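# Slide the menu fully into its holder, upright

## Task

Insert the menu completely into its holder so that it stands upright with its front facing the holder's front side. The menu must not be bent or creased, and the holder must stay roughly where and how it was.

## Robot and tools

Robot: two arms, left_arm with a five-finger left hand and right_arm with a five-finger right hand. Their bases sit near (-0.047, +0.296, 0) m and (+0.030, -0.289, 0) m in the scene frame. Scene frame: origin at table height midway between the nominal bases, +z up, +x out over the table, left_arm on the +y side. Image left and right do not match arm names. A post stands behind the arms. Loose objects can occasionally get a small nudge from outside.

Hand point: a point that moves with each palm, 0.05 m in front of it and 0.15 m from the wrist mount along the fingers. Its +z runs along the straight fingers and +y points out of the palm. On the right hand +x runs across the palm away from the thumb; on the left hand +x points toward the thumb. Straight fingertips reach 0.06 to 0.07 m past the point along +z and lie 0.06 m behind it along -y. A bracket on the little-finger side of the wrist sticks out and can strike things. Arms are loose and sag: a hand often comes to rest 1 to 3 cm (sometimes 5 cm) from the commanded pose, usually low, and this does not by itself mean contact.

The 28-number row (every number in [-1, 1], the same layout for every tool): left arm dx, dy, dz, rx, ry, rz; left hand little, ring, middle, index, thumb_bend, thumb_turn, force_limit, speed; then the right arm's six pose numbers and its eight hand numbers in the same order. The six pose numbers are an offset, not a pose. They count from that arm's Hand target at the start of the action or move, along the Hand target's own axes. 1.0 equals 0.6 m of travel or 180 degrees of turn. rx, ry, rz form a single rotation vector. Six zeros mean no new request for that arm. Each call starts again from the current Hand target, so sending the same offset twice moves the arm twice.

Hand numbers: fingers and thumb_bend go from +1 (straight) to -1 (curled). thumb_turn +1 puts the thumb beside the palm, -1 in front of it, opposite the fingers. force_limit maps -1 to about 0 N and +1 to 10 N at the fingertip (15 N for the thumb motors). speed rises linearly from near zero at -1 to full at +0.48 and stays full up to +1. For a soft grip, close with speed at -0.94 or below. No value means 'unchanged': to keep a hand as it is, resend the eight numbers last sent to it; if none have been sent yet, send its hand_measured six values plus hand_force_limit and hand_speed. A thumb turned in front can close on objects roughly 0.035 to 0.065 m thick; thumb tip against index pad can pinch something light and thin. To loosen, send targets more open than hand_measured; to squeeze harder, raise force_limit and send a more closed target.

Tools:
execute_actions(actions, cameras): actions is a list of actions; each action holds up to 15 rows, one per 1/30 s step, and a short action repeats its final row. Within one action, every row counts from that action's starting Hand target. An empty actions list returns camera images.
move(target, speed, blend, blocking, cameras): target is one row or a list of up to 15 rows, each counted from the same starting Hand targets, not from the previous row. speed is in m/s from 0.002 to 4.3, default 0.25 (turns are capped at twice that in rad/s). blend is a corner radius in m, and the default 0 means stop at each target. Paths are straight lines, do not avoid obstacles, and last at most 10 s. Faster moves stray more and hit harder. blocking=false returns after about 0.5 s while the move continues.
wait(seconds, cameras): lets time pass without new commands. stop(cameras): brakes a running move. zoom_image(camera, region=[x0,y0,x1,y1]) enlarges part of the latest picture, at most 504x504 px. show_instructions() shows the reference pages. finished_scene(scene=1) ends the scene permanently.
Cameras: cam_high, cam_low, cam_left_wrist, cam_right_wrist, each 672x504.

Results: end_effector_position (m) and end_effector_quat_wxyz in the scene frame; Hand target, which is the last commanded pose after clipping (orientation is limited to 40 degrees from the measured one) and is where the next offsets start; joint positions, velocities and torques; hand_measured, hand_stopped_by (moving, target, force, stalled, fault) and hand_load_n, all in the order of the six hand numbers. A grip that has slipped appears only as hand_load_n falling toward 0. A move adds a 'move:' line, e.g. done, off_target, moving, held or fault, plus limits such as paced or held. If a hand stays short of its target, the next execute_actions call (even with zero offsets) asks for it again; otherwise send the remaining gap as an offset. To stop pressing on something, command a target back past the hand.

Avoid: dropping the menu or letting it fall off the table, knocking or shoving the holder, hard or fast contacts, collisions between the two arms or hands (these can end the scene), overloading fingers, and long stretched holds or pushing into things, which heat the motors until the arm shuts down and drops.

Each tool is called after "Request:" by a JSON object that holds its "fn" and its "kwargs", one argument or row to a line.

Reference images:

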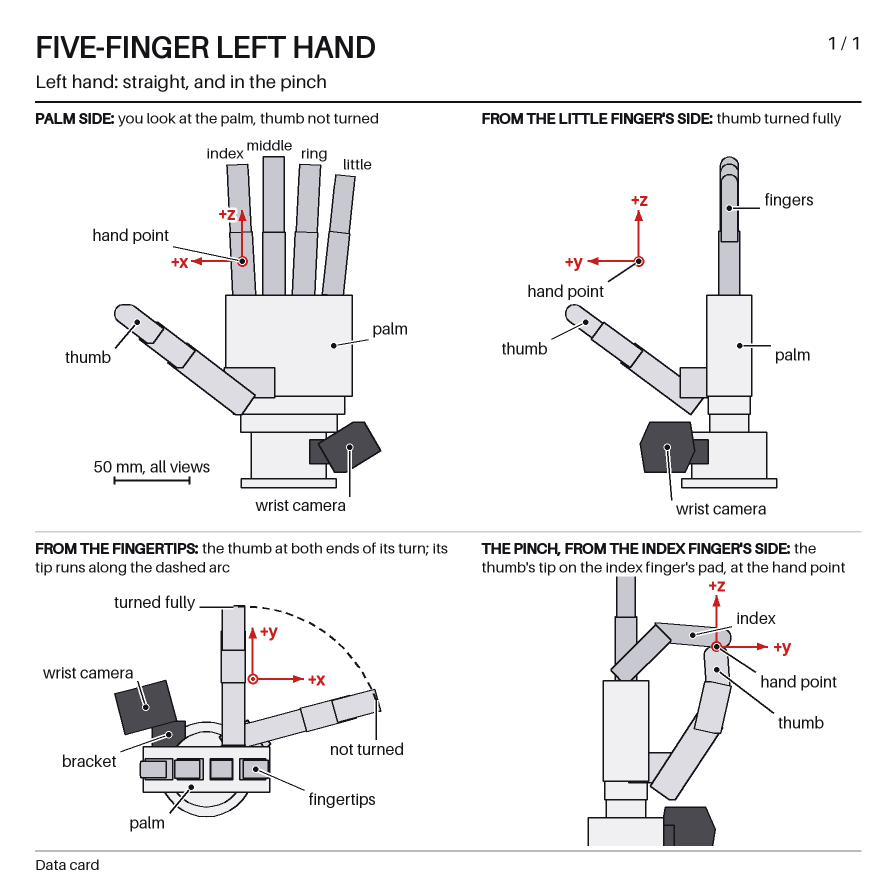

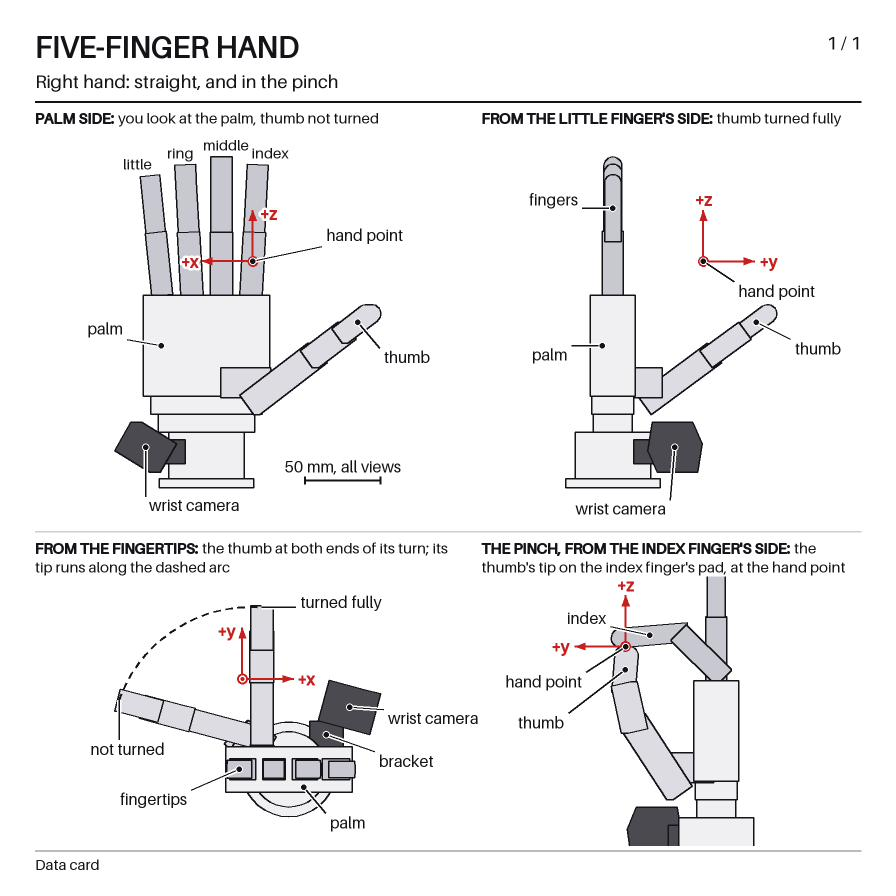

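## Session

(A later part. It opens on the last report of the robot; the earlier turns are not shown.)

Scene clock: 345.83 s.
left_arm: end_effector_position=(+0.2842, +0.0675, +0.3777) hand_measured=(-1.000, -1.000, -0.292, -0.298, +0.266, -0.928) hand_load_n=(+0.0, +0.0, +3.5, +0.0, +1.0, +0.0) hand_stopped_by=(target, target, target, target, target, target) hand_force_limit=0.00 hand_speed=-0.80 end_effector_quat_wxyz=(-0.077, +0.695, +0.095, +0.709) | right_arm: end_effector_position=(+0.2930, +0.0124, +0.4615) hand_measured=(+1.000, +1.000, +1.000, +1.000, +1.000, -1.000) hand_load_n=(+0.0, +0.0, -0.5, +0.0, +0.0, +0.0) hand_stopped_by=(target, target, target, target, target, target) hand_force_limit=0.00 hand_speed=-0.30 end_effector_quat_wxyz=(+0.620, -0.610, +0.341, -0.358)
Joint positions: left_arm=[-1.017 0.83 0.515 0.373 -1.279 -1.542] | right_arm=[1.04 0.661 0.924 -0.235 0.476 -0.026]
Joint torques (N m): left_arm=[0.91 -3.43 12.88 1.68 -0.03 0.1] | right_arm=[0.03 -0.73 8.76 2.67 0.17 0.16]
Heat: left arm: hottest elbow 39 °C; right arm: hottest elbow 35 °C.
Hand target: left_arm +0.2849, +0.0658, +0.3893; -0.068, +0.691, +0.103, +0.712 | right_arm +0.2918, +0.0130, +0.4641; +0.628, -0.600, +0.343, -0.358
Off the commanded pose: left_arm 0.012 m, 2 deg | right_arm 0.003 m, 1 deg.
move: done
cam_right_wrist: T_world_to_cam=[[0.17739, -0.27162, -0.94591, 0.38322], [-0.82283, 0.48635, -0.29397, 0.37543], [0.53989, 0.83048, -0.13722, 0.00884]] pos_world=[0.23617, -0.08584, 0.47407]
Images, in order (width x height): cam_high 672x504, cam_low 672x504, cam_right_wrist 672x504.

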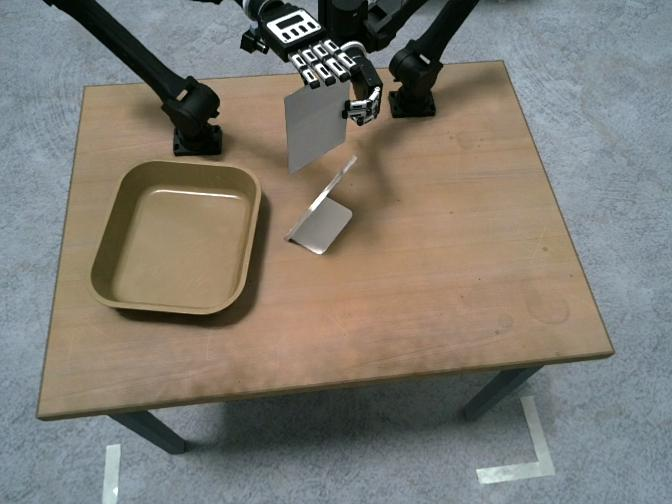

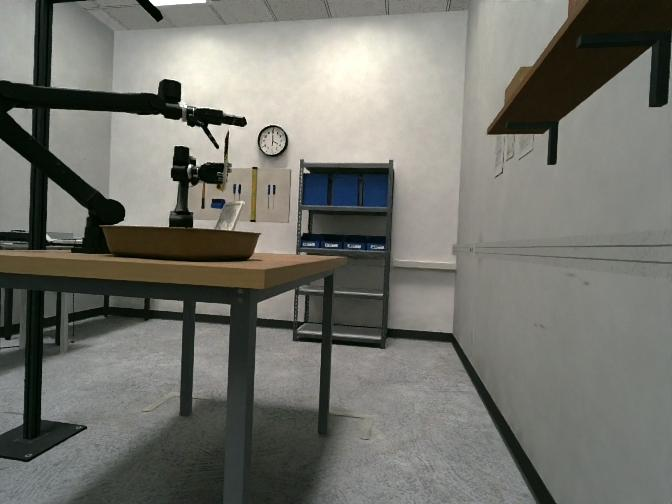

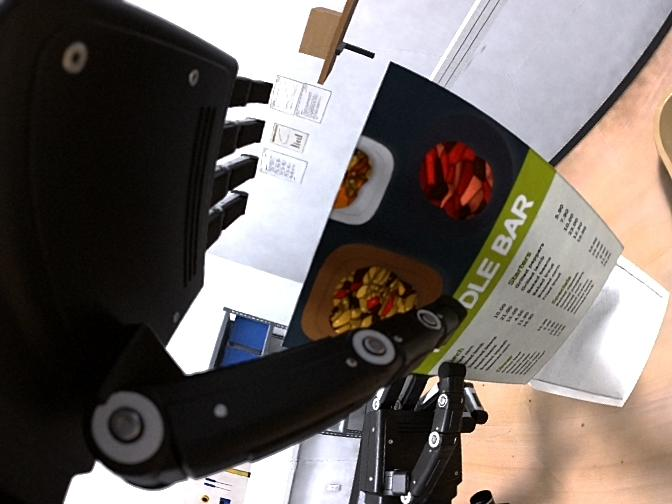

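Request:
{"fn": "move", "kwargs": {
  "target": [0,0,0,0,0,0,-1,-1,-0.292,-0.298,0.266,-0.928,0,-0.8,0,0,0,0,0,0,1,1,-0.12,-0.12,1,-1,0,-0.7],
  "cameras": ["cam_low","cam_high","cam_right_wrist","cam_left_wrist"]
}}

Request:
{"fn": "zoom_image", "kwargs": {
  "camera": "cam_high",
  "region": [250, 0, 400, 190]
}}

Request:
{"fn": "zoom_image", "kwargs": {
  "camera": "cam_low",
  "region": [200, 90, 260, 170]
}}

Request:
{"fn": "zoom_image", "kwargs": {
  "camera": "cam_left_wrist",
  "region": [140, 200, 440, 504]
}}

Scene clock: 359.97 s.
left_arm: end_effector_position=(+0.2842, +0.0675, +0.3777) hand_measured=(-1.000, -1.000, -0.292, -0.298, +0.266, -0.928) hand_load_n=(+0.0, +0.0, +3.5, +0.0, +1.0, -0.5) hand_stopped_by=(target, target, target, target, target, target) hand_force_limit=0.00 hand_speed=-0.80 end_effector_quat_wxyz=(-0.077, +0.695, +0.095, +0.709) | right_arm: end_effector_position=(+0.2930, +0.0124, +0.4615) hand_measured=(+1.000, +1.000, -0.120, -0.120, +1.000, -1.000) hand_load_n=(-0.5, +0.0, +0.0, +0.0, +0.0, +0.0) hand_stopped_by=(target, target, target, target, target, target) hand_force_limit=0.00 hand_speed=-0.70 end_effector_quat_wxyz=(+0.620, -0.610, +0.341, -0.358)
Joint positions: left_arm=[-1.017 0.83 0.515 0.373 -1.279 -1.542] | right_arm=[1.04 0.661 0.924 -0.235 0.476 -0.026]
Joint torques (N m): left_arm=[0.91 -3.43 12.88 1.68 -0.03 0.1] | right_arm=[-0.09 -0.5 8.69 2.63 0.16 0.15]
Heat: left arm: hottest elbow 39 °C; right arm: hottest elbow 35 °C.
Hand target: left_arm +0.2849, +0.0658, +0.3893; -0.068, +0.691, +0.103, +0.712 | right_arm +0.2918, +0.0130, +0.4641; +0.628, -0.600, +0.343, -0.358
Off the commanded pose: left_arm 0.012 m, 2 deg | right_arm 0.003 m, 1 deg.
move: done
cam_right_wrist: T_world_to_cam=[[0.17739, -0.27162, -0.94591, 0.38322], [-0.82283, 0.48635, -0.29397, 0.37543], [0.53989, 0.83048, -0.13722, 0.00884]] pos_world=[0.23617, -0.08584, 0.47407]

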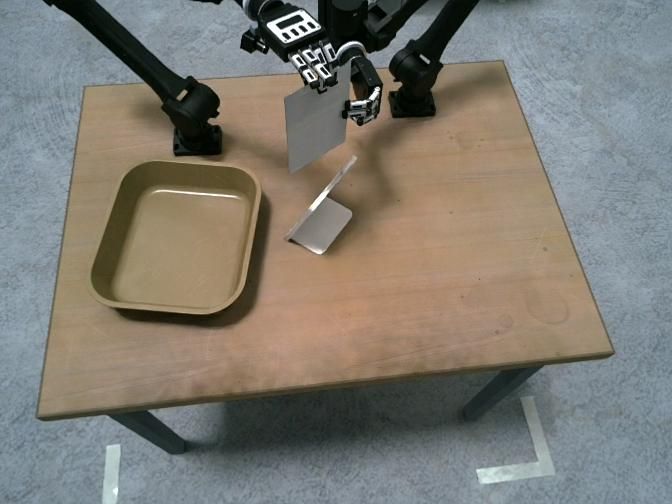

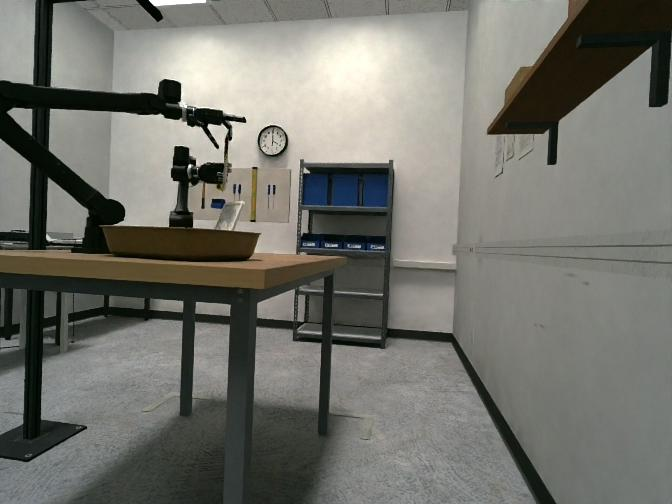

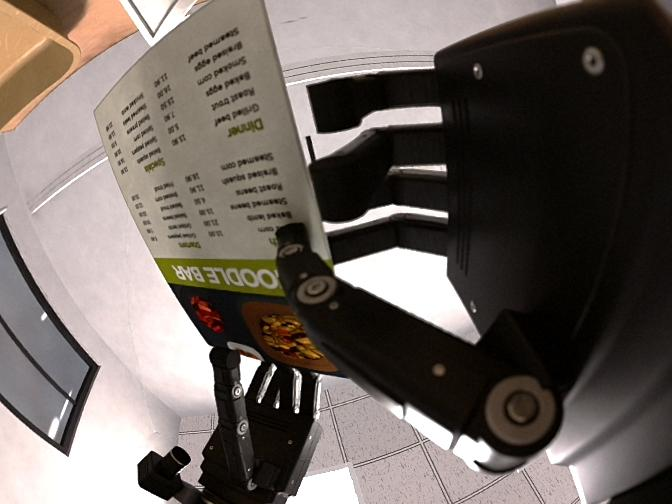

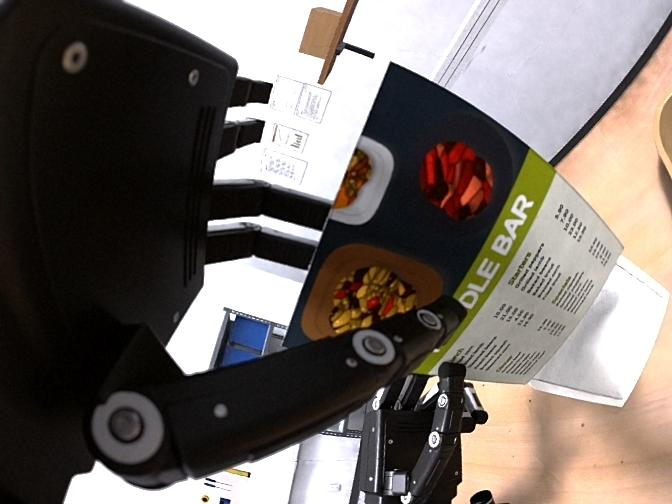

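Scaled by 2.653 from the camera's image (finer frame: 960x720).

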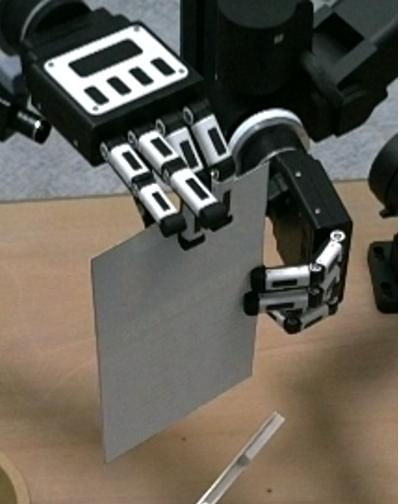

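Scaled by 6.300 from the camera's image (finer frame: 960x720).

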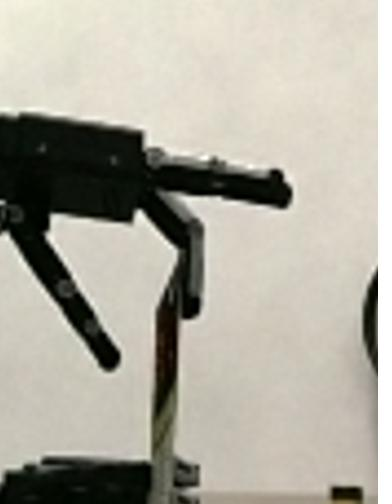

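Scaled by 1.658 from the camera's image (finer frame: 960x720).

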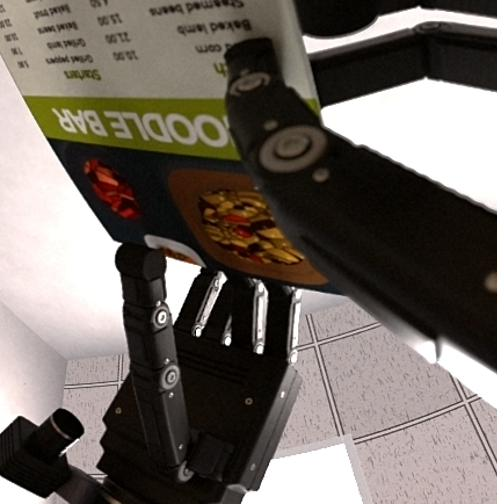

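Request:
{"fn": "move", "kwargs": {
  "target": [0,0,0,0,0,0,-1,-1,-0.292,-0.298,0.266,-0.928,0,-0.8,0,0,0,0,0,0,1,1,-0.16,-0.16,0.35,-1,-0.6,-0.8],
  "cameras": ["cam_low","cam_right_wrist"]
}}

Request:
{"fn": "zoom_image", "kwargs": {
  "camera": "cam_low",
  "region": [200, 90, 260, 170]
}}

Request:
{"fn": "zoom_image", "kwargs": {
  "camera": "cam_right_wrist",
  "region": [200, 150, 480, 400]
}}

Scene clock: 374.87 s.
left_arm: end_effector_position=(+0.2842, +0.0675, +0.3777) hand_measured=(-1.000, -1.000, -0.292, -0.298, +0.266, -0.928) hand_load_n=(+0.0, +0.0, +3.5, +0.0, +1.0, +0.0) hand_stopped_by=(target, target, target, target, target, target) hand_force_limit=0.00 hand_speed=-0.80 end_effector_quat_wxyz=(-0.077, +0.695, +0.095, +0.709) | right_arm: end_effector_position=(+0.2930, +0.0124, +0.4615) hand_measured=(+1.000, +1.000, -0.160, -0.160, +0.350, -1.000) hand_load_n=(+0.0, +0.0, +0.0, +0.0, +0.0, +0.0) hand_stopped_by=(target, target, target, target, target, target) hand_force_limit=-0.60 hand_speed=-0.80 end_effector_quat_wxyz=(+0.620, -0.610, +0.341, -0.358)
Joint positions: left_arm=[-1.017 0.83 0.515 0.373 -1.279 -1.542] | right_arm=[1.04 0.661 0.924 -0.235 0.476 -0.026]
Joint torques (N m): left_arm=[0.91 -3.37 12.88 1.66 -0.03 0.1] | right_arm=[0.03 -0.44 8.75 2.7 0.16 0.16]
Heat: left arm: hottest elbow 40 °C; right arm: hottest elbow 35 °C.
Hand target: left_arm +0.2849, +0.0658, +0.3893; -0.068, +0.691, +0.103, +0.712 | right_arm +0.2918, +0.0130, +0.4641; +0.628, -0.600, +0.343, -0.358
Off the commanded pose: left_arm 0.012 m, 2 deg | right_arm 0.003 m, 1 deg.
move: done
cam_right_wrist: T_world_to_cam=[[0.17739, -0.27162, -0.94591, 0.38322], [-0.82283, 0.48635, -0.29397, 0.37543], [0.53989, 0.83048, -0.13722, 0.00884]] pos_world=[0.23617, -0.08584, 0.47407]

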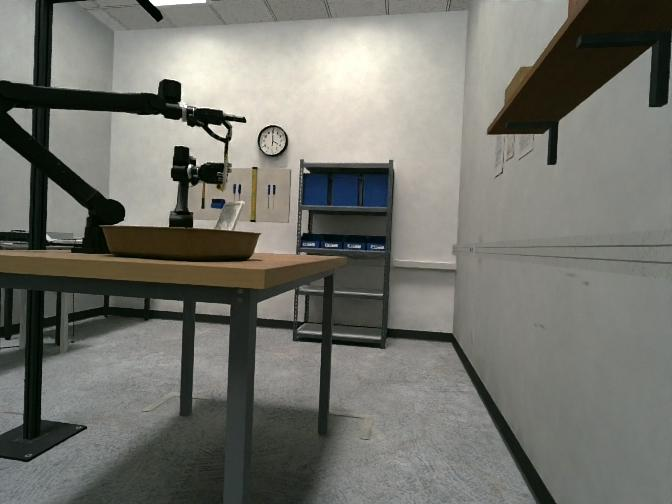

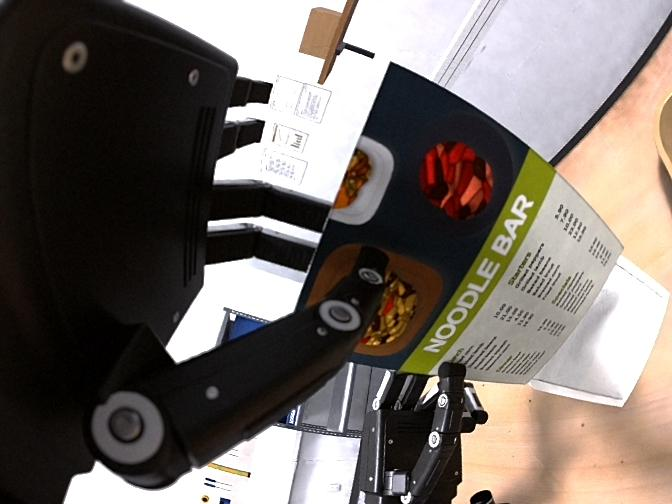

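Scaled by 6.300 from the camera's image (finer frame: 960x720).

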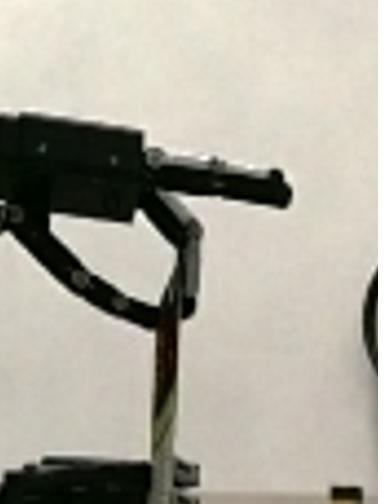

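Scaled by 1.800 from the camera's image (finer frame: 960x720).

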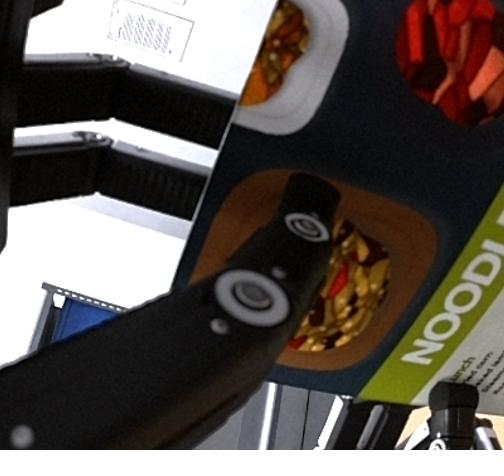

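Request:
{"fn": "move", "kwargs": {
  "target": [0,0,0,0,0,0,-1,-1,-0.292,-0.298,0.266,-0.928,0,-0.8,0,0,0,0,0,0,1,1,-0.22,-0.22,0.22,-1,-0.8,-0.9],
  "cameras": ["cam_low","cam_right_wrist"]
}}

Request:
{"fn": "zoom_image", "kwargs": {
  "camera": "cam_low",
  "region": [200, 90, 260, 170]
}}

Request:
{"fn": "zoom_image", "kwargs": {
  "camera": "cam_right_wrist",
  "region": [200, 150, 480, 400]
}}

Scene clock: 382.47 s.
left_arm: end_effector_position=(+0.2842, +0.0675, +0.3777) hand_measured=(-1.000, -1.000, -0.292, -0.298, +0.266, -0.928) hand_load_n=(+0.0, +0.0, +3.5, +0.0, +1.0, +0.0) hand_stopped_by=(target, target, target, target, target, target) hand_force_limit=0.00 hand_speed=-0.80 end_effector_quat_wxyz=(-0.077, +0.695, +0.095, +0.709) | right_arm: end_effector_position=(+0.2930, +0.0124, +0.4615) hand_measured=(+1.000, +1.000, -0.220, -0.220, +0.220, -1.000) hand_load_n=(+0.0, +0.0, +0.0, +0.0, +0.0, +0.0) hand_stopped_by=(target, target, target, target, target, target) hand_force_limit=-0.80 hand_speed=-0.90 end_effector_quat_wxyz=(+0.620, -0.610, +0.341, -0.358)
Joint positions: left_arm=[-1.017 0.83 0.515 0.373 -1.279 -1.542] | right_arm=[1.04 0.661 0.924 -0.235 0.476 -0.026]
Joint torques (N m): left_arm=[0.91 -3.43 12.89 1.68 -0.03 0.1] | right_arm=[-0.15 -0.56 8.66 2.65 0.16 0.17]
Heat: left arm: hottest elbow 40 °C; right arm: hottest elbow 35 °C.
Hand target: left_arm +0.2849, +0.0658, +0.3893; -0.068, +0.691, +0.103, +0.712 | right_arm +0.2918, +0.0130, +0.4641; +0.628, -0.600, +0.343, -0.358
Off the commanded pose: left_arm 0.012 m, 2 deg | right_arm 0.003 m, 1 deg.
move: done
cam_right_wrist: T_world_to_cam=[[0.17739, -0.27162, -0.94591, 0.38322], [-0.82283, 0.48635, -0.29397, 0.37543], [0.53989, 0.83048, -0.13722, 0.00884]] pos_world=[0.23617, -0.08584, 0.47407]

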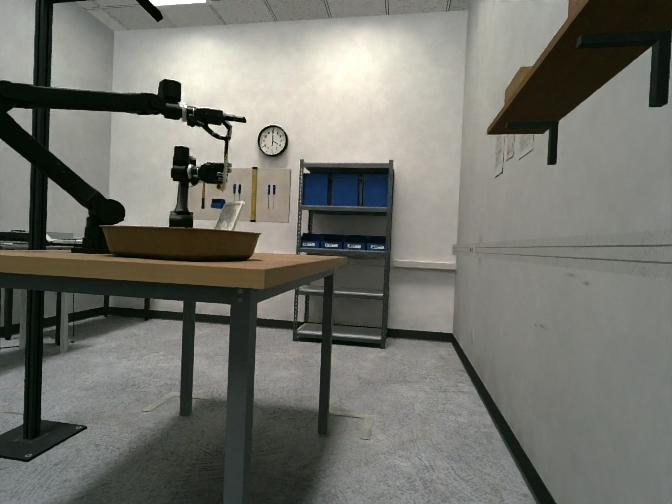

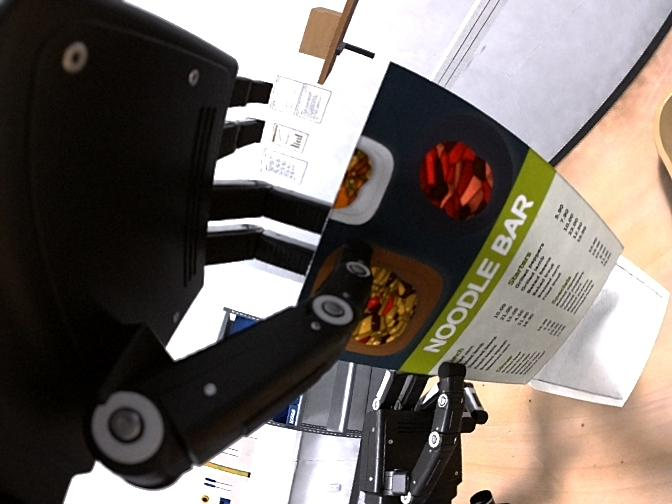

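Scaled by 6.300 from the camera's image (finer frame: 960x720).

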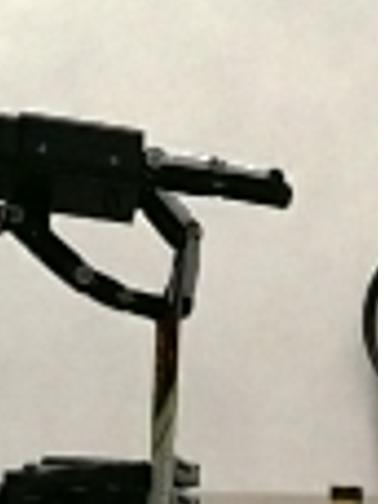

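Scaled by 1.800 from the camera's image (finer frame: 960x720).

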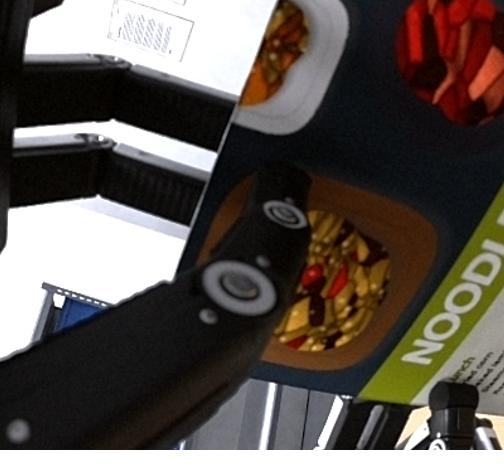

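Request:
{"fn": "move", "kwargs": {
  "target": [0,0,0,0,0,0,-1,-1,-0.292,-0.298,0.266,-0.928,0,-0.8,0,0,0,0,0,0,1,1,-0.26,-0.26,0.12,-1,-0.8,-0.9],
  "cameras": ["cam_low","cam_right_wrist"]
}}

Request:
{"fn": "zoom_image", "kwargs": {
  "camera": "cam_low",
  "region": [200, 90, 260, 170]
}}

Request:
{"fn": "zoom_image", "kwargs": {
  "camera": "cam_right_wrist",
  "region": [200, 150, 480, 400]
}}

Scene clock: 388.47 s.
left_arm: end_effector_position=(+0.2842, +0.0675, +0.3777) hand_measured=(-1.000, -1.000, -0.292, -0.298, +0.266, -0.928) hand_load_n=(+0.0, +0.0, +3.5, +0.0, +1.0, -0.5) hand_stopped_by=(target, target, target, target, target, target) hand_force_limit=0.00 hand_speed=-0.80 end_effector_quat_wxyz=(-0.077, +0.695, +0.095, +0.709) | right_arm: end_effector_position=(+0.2930, +0.0124, +0.4615) hand_measured=(+1.000, +1.000, -0.256, -0.260, +0.202, -1.000) hand_load_n=(+0.0, +0.0, +2.5, +0.5, +1.5, +0.0) hand_stopped_by=(target, target, force, target, force, target) hand_force_limit=-0.80 hand_speed=-0.90 end_effector_quat_wxyz=(+0.620, -0.610, +0.341, -0.358)
Joint positions: left_arm=[-1.017 0.83 0.515 0.373 -1.279 -1.542] | right_arm=[1.04 0.661 0.924 -0.235 0.476 -0.026]
Joint torques (N m): left_arm=[0.91 -3.43 12.88 1.68 -0.03 0.1] | right_arm=[0.03 -0.67 8.66 2.69 0.16 0.17]
Heat: left arm: hottest elbow 40 °C; right arm: hottest elbow 35 °C.
Hand target: left_arm +0.2849, +0.0658, +0.3893; -0.068, +0.691, +0.103, +0.712 | right_arm +0.2918, +0.0130, +0.4641; +0.628, -0.600, +0.343, -0.358
Off the commanded pose: left_arm 0.012 m, 2 deg | right_arm 0.003 m, 1 deg.
move: done
cam_right_wrist: T_world_to_cam=[[0.17739, -0.27162, -0.94591, 0.38322], [-0.82283, 0.48635, -0.29397, 0.37543], [0.53989, 0.83048, -0.13722, 0.00884]] pos_world=[0.23617, -0.08584, 0.47407]

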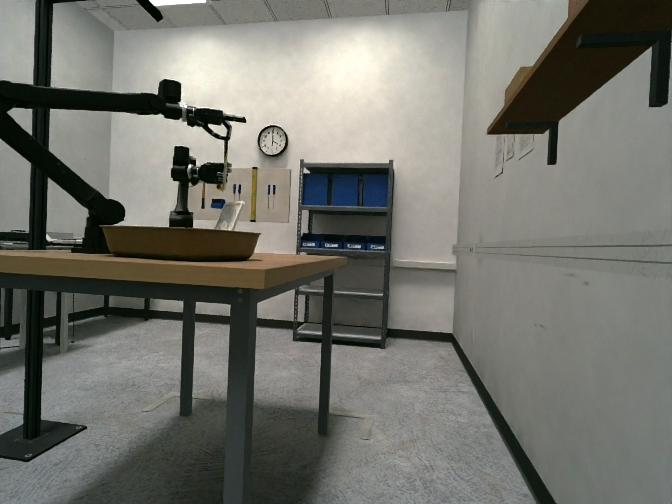

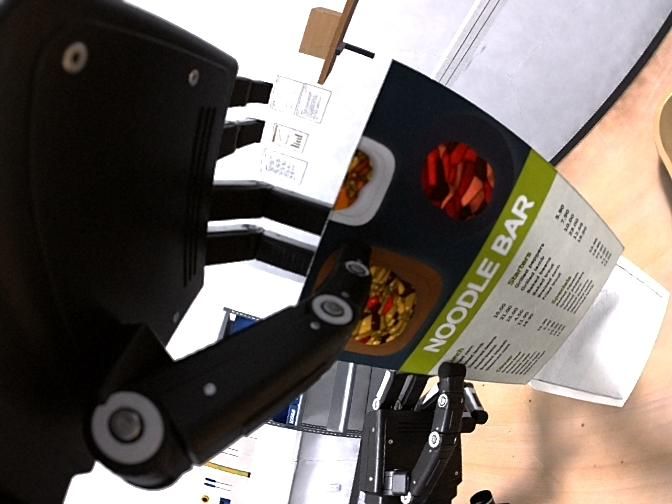

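Scaled by 6.300 from the camera's image (finer frame: 960x720).

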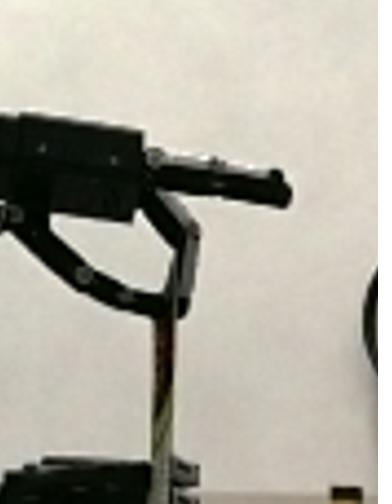

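Scaled by 1.800 from the camera's image (finer frame: 960x720).

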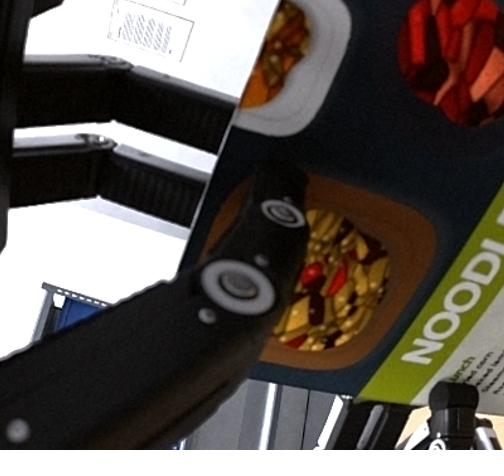

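Request:
{"fn": "move", "kwargs": {
  "target": [0,0,0,0,0,0,-1,-1,-0.292,-0.298,0.266,-0.928,0,-0.8,0,0,0,0,0,0,1,1,-0.28,-0.29,0.17,-1,-0.3,-0.92],
  "cameras": ["cam_right_wrist"]
}}

Scene clock: 393.70 s.
left_arm: end_effector_position=(+0.2842, +0.0675, +0.3777) hand_measured=(-1.000, -1.000, -0.292, -0.298, +0.266, -0.928) hand_load_n=(+0.0, +0.0, +3.5, +0.0, +1.5, -0.5) hand_stopped_by=(target, target, target, target, target, target) hand_force_limit=0.00 hand_speed=-0.80 end_effector_quat_wxyz=(-0.077, +0.695, +0.095, +0.709) | right_arm: end_effector_position=(+0.2930, +0.0124, +0.4615) hand_measured=(+1.000, +1.000, -0.260, -0.288, +0.184, -1.000) hand_load_n=(+0.0, +0.0, +3.5, +4.5, +5.0, +0.0) hand_stopped_by=(target, target, force, force, force, target) hand_force_limit=-0.30 hand_speed=-0.92 end_effector_quat_wxyz=(+0.620, -0.610, +0.341, -0.358)
Joint positions: left_arm=[-1.017 0.83 0.515 0.373 -1.279 -1.542] | right_arm=[1.04 0.661 0.924 -0.235 0.476 -0.026]
Joint torques (N m): left_arm=[0.97 -3.43 12.88 1.68 -0.03 0.1] | right_arm=[0.09 -0.5 8.7 2.71 0.15 0.16]
Heat: left arm: hottest elbow 40 °C; right arm: hottest elbow 35 °C.
Hand target: left_arm +0.2849, +0.0658, +0.3893; -0.068, +0.691, +0.103, +0.712 | right_arm +0.2918, +0.0130, +0.4641; +0.628, -0.600, +0.343, -0.358
Off the commanded pose: left_arm 0.012 m, 2 deg | right_arm 0.003 m, 1 deg.
move: done
cam_right_wrist: T_world_to_cam=[[0.17739, -0.27162, -0.94591, 0.38322], [-0.82283, 0.48635, -0.29397, 0.37543], [0.53989, 0.83048, -0.13722, 0.00884]] pos_world=[0.23617, -0.08584, 0.47407]

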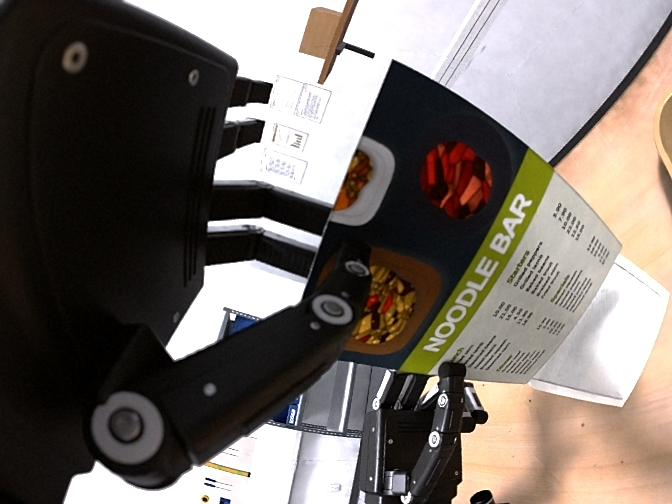

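Request:
{"fn": "move", "kwargs": {
  "target": [0,0,0,0,0,0,-1,-1,0.3,0.3,0.75,-0.928,0,-0.75,0,0,0,0,0,0,1,1,-0.28,-0.29,0.17,-1,-0.3,-0.92],
  "cameras": ["cam_right_wrist","cam_left_wrist","cam_low"]
}}

Scene clock: 403.10 s.
left_arm: end_effector_position=(+0.2843, +0.0678, +0.3777) hand_measured=(-1.000, -1.000, +0.300, +0.300, +0.750, -0.928) hand_load_n=(+0.0, +0.0, +0.0, +0.0, +0.0, +0.0) hand_stopped_by=(target, target, target, target, target, target) hand_force_limit=0.00 hand_speed=-0.75 end_effector_quat_wxyz=(-0.078, +0.695, +0.096, +0.709) | right_arm: end_effector_position=(+0.2930, +0.0124, +0.4615) hand_measured=(+1.000, +1.000, -0.260, -0.288, +0.184, -1.000) hand_load_n=(+0.0, +0.0, +4.0, +4.0, +5.0, +0.0) hand_stopped_by=(target, target, force, force, force, target) hand_force_limit=-0.30 hand_speed=-0.92 end_effector_quat_wxyz=(+0.620, -0.610, +0.341, -0.358)
Joint positions: left_arm=[-1.017 0.83 0.515 0.373 -1.28 -1.542] | right_arm=[1.04 0.661 0.924 -0.235 0.476 -0.026]
Joint torques (N m): left_arm=[0.91 -3.43 12.88 1.66 -0.04 0.1] | right_arm=[0.15 -0.62 8.68 2.63 0.17 0.16]
Heat: left arm: hottest elbow 40 °C; right arm: hottest elbow 35 °C.
Hand target: left_arm +0.2849, +0.0658, +0.3893; -0.068, +0.691, +0.103, +0.712 | right_arm +0.2918, +0.0130, +0.4641; +0.628, -0.600, +0.343, -0.358
Off the commanded pose: left_arm 0.012 m, 2 deg | right_arm 0.003 m, 1 deg.
move: done
cam_left_wrist: T_world_to_cam=[[-0.25049, 0.95327, 0.16892, -0.05801], [-0.46801, -0.27198, 0.84083, -0.16861], [0.84748, 0.13157, 0.51427, -0.32759]] pos_world=[0.18419, 0.05254, 0.32004]
cam_right_wrist: T_world_to_cam=[[0.17739, -0.27162, -0.94591, 0.38322], [-0.82283, 0.48635, -0.29397, 0.37543], [0.53989, 0.83048, -0.13722, 0.00884]] pos_world=[0.23617, -0.08584, 0.47407]
Images, in order (width x height): cam_low 672x504, cam_left_wrist 672x504, cam_right_wrist 672x504.

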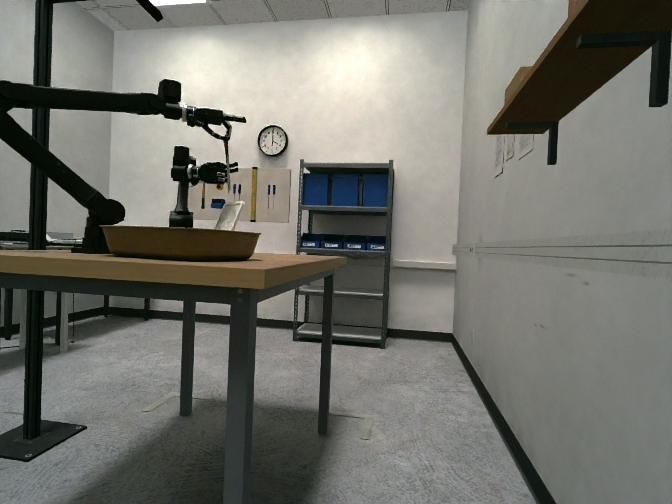

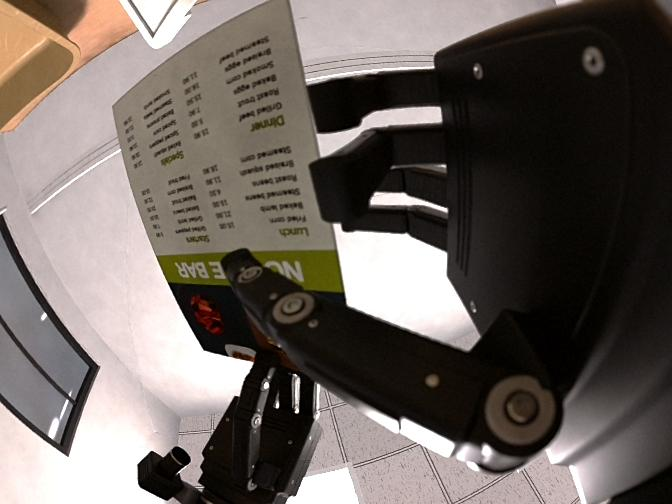

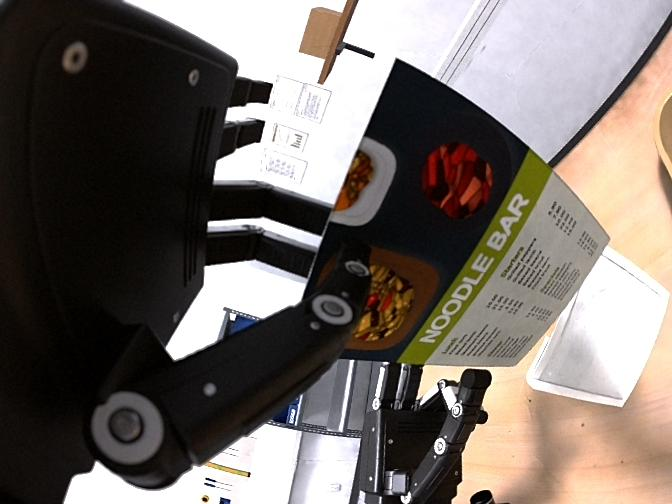

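Request:
{"fn": "move", "kwargs": {
  "target": [
    [0,0,0,0,0,0,-1,-1,1,1,1,-0.928,0,-0.3,0,0,0,0,0,0,1,1,-0.28,-0.29,0.17,-1,-0.3,-0.92],
    [0,-0.1667,0,0,0,0,-1,-1,1,1,1,-0.928,0,-0.3,0,0,0,0,0,0,1,1,-0.28,-0.29,0.17,-1,-0.3,-0.92],
    [0.0758,-0.25,0.1,0,0,0,-1,-1,1,1,1,-0.928,0,-0.3,0,0,0,0,0,0,1,1,-0.28,-0.29,0.17,-1,-0.3,-0.92]
  ],
  "blend": [0,0.03,0],
  "speed": 0.1,
  "cameras": ["all"]
}}

Scene clock: 417.93 s.
left_arm: end_effector_position=(+0.3043, +0.2282, +0.4082) hand_measured=(-1.000, -1.000, +1.000, +1.000, +1.000, -0.928) hand_load_n=(+0.0, +0.0, +0.0, +0.0, +0.0, -0.5) hand_stopped_by=(target, target, target, target, target, target) hand_force_limit=0.00 hand_speed=-0.30 end_effector_quat_wxyz=(-0.079, +0.696, +0.095, +0.707) | right_arm: end_effector_position=(+0.2930, +0.0124, +0.4615) hand_measured=(+1.000, +1.000, -0.260, -0.288, +0.184, -1.000) hand_load_n=(+0.0, +0.0, +4.0, +4.0, +5.0, +0.0) hand_stopped_by=(target, target, force, force, force, target) hand_force_limit=-0.30 hand_speed=-0.92 end_effector_quat_wxyz=(+0.620, -0.610, +0.341, -0.358)
Joint positions: left_arm=[-0.35 0.424 0.487 -0.047 -0.615 -1.587] | right_arm=[1.04 0.661 0.924 -0.235 0.476 -0.026]
Joint torques (N m): left_arm=[1.03 0.91 15.79 1.21 0.13 -0.1] | right_arm=[0.09 -0.79 8.66 2.66 0.17 0.16]
Heat: left arm: hottest elbow 40 °C; right arm: hottest elbow 35 °C.
Hand target: left_arm +0.3057, +0.2277, +0.4282; -0.068, +0.691, +0.103, +0.712 | right_arm +0.2918, +0.0130, +0.4641; +0.628, -0.600, +0.343, -0.358
Off the commanded pose: left_arm 0.020 m, 2 deg | right_arm 0.003 m, 1 deg.
move: off_target (left_arm)
cam_left_wrist: T_world_to_cam=[[-0.25039, 0.95288, 0.17122, -0.21193], [-0.46421, -0.27337, 0.84248, -0.14284], [0.84959, 0.13147, 0.51079, -0.38061]] pos_world=[0.20399, 0.21294, 0.35104]
cam_right_wrist: T_world_to_cam=[[0.17739, -0.27162, -0.94591, 0.38322], [-0.82283, 0.48635, -0.29397, 0.37543], [0.53989, 0.83048, -0.13722, 0.00884]] pos_world=[0.23617, -0.08584, 0.47407]

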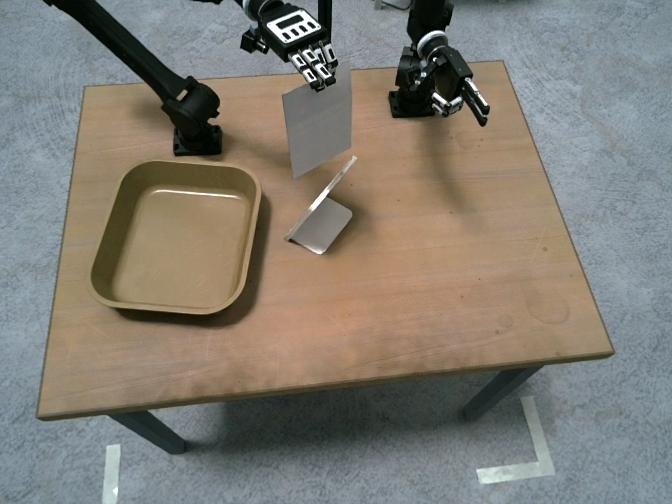

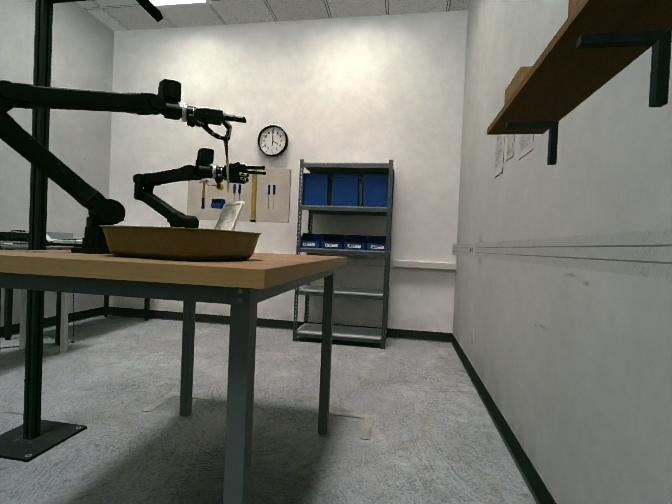

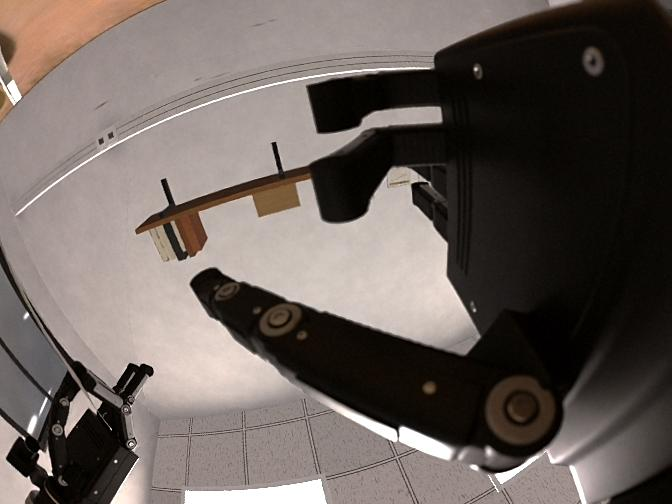

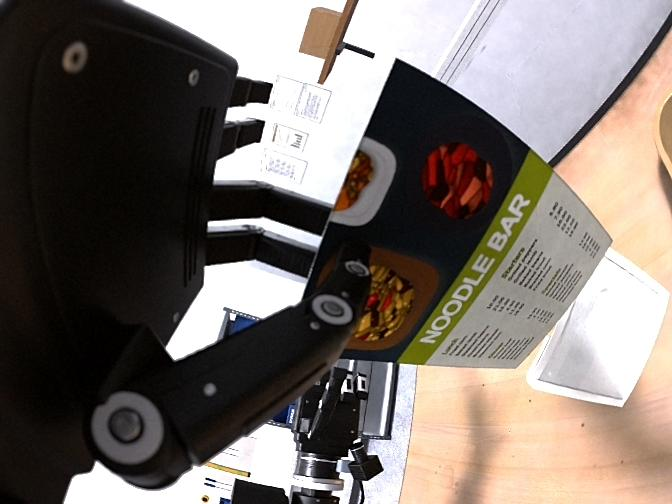

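Request:
{"fn": "move", "kwargs": {
  "target": [
    [0.032,0.0205,0.1593,-0.3065,0.028,0.536,-1,-1,1,1,1,-0.928,0,-0.3,0,0,0,0,0,0,1,1,-0.28,-0.29,0.17,-1,-0.3,-0.92],
    [-0.085,0.1145,0.1662,-0.5154,0.2248,0.5337,-1,-1,1,1,1,-0.928,0,-0.3,0,0,0,0,0,0,1,1,-0.28,-0.29,0.17,-1,-0.3,-0.92]
  ],
  "blend": [0.03,0],
  "speed": 0.3,
  "cameras": ["all"]
}}

Scene clock: 469.53 s.
left_arm: end_effector_position=(+0.4138, +0.1868, +0.3739) hand_measured=(-1.000, -1.000, +1.000, +1.000, +1.000, -0.928) hand_load_n=(+0.0, +0.0, +0.0, +0.0, +0.0, +0.0) hand_stopped_by=(target, target, target, target, target, target) hand_force_limit=0.00 hand_speed=-0.30 end_effector_quat_wxyz=(+0.076, -0.169, +0.874, -0.449) | right_arm: end_effector_position=(+0.2930, +0.0124, +0.4615) hand_measured=(+1.000, +1.000, -0.260, -0.288, +0.184, -1.000) hand_load_n=(+0.0, +0.0, +4.0, +4.0, +5.0, +0.0) hand_stopped_by=(target, target, force, force, force, target) hand_force_limit=-0.30 hand_speed=-0.92 end_effector_quat_wxyz=(+0.620, -0.610, +0.341, -0.358)
Joint positions: left_arm=[0.056 1.46 1.695 -1.395 0.878 1.032] | right_arm=[1.04 0.661 0.924 -0.235 0.476 -0.026]
Joint torques (N m): left_arm=[0.5 -11.4 14.43 0.23 0.82 0.24] | right_arm=[0.09 -0.67 8.69 2.67 0.16 0.17]
Motor temperatures (°C): left_arm=[30 26 45 26 24 29] | right_arm=[30 28 35 27 24 26]
Heat: left arm: hottest elbow 45 °C; right arm: hottest elbow 35 °C.
Hand target: left_arm +0.4207, +0.1828, +0.3832; +0.081, -0.154, +0.874, -0.454 | right_arm +0.2918, +0.0130, +0.4641; +0.628, -0.600, +0.343, -0.358
Off the commanded pose: left_arm 0.012 m, 2 deg | right_arm 0.003 m, 1 deg.
move: off_target (left_arm)
cam_left_wrist: T_world_to_cam=[[0.03883, -0.59478, 0.80295, -0.2059], [-0.97011, 0.17019, 0.17298, 0.30241], [-0.23954, -0.78567, -0.5704, 0.57562]] pos_world=[0.43925, 0.27831, 0.44135]
cam_right_wrist: T_world_to_cam=[[0.17739, -0.27162, -0.94591, 0.38322], [-0.82283, 0.48635, -0.29397, 0.37543], [0.53989, 0.83048, -0.13722, 0.00884]] pos_world=[0.23617, -0.08584, 0.47407]

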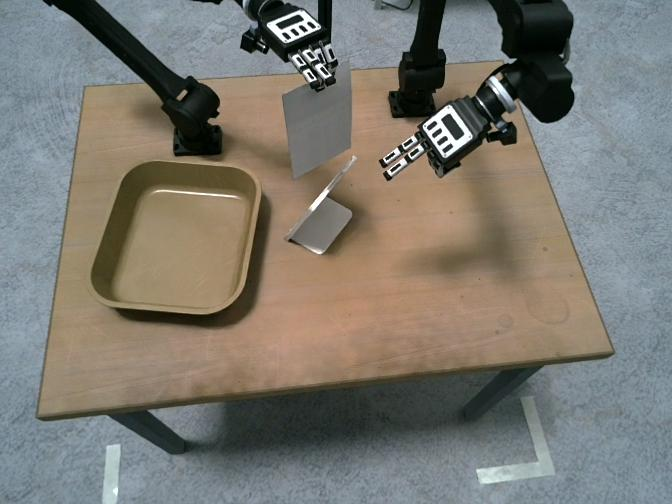

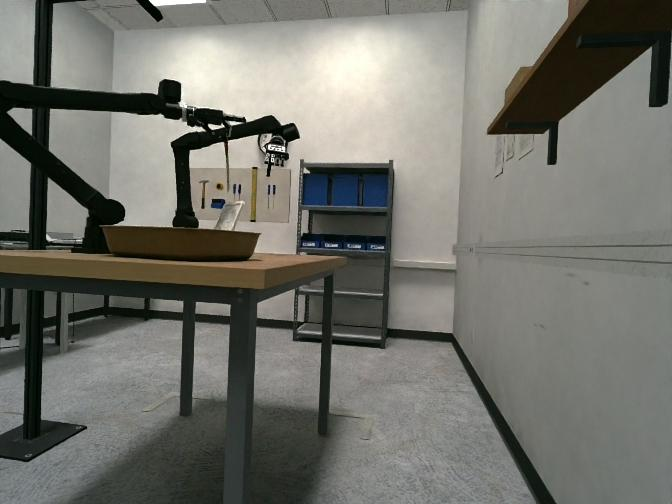

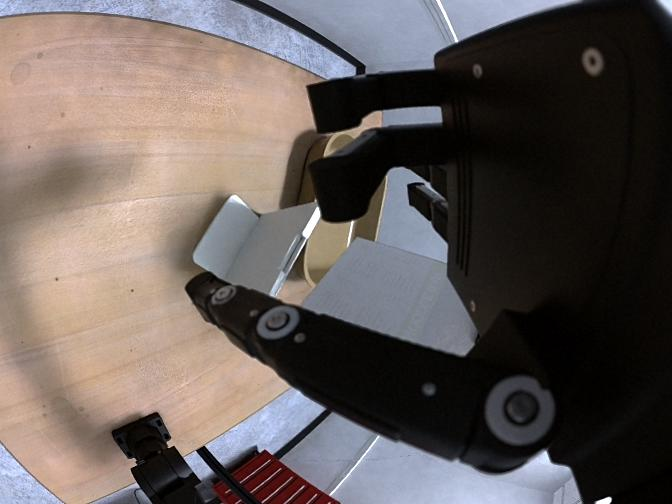

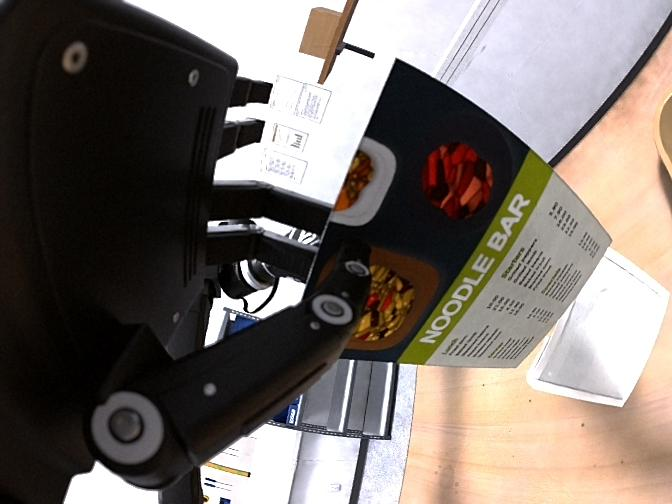

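Request:
{"fn": "zoom_image", "kwargs": {
  "camera": "cam_left_wrist",
  "region": [180, 180, 360, 320]
}}

Request:
{"fn": "zoom_image", "kwargs": {
  "camera": "cam_high",
  "region": [280, 140, 370, 210]
}}

Scaled by 2.800 from the camera's image (finer frame: 960x720).

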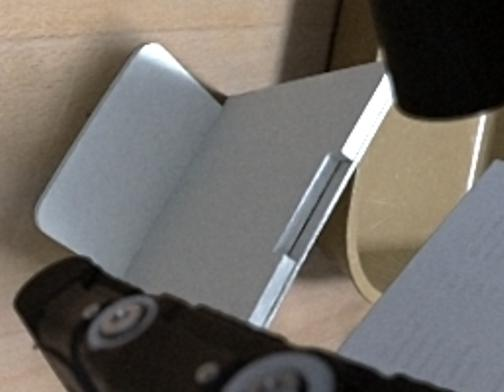

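Scaled by 5.600 from the camera's image (finer frame: 960x720).

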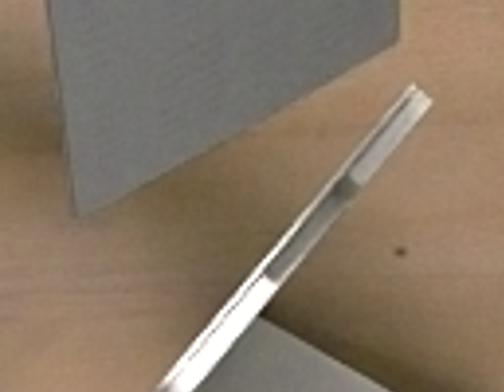

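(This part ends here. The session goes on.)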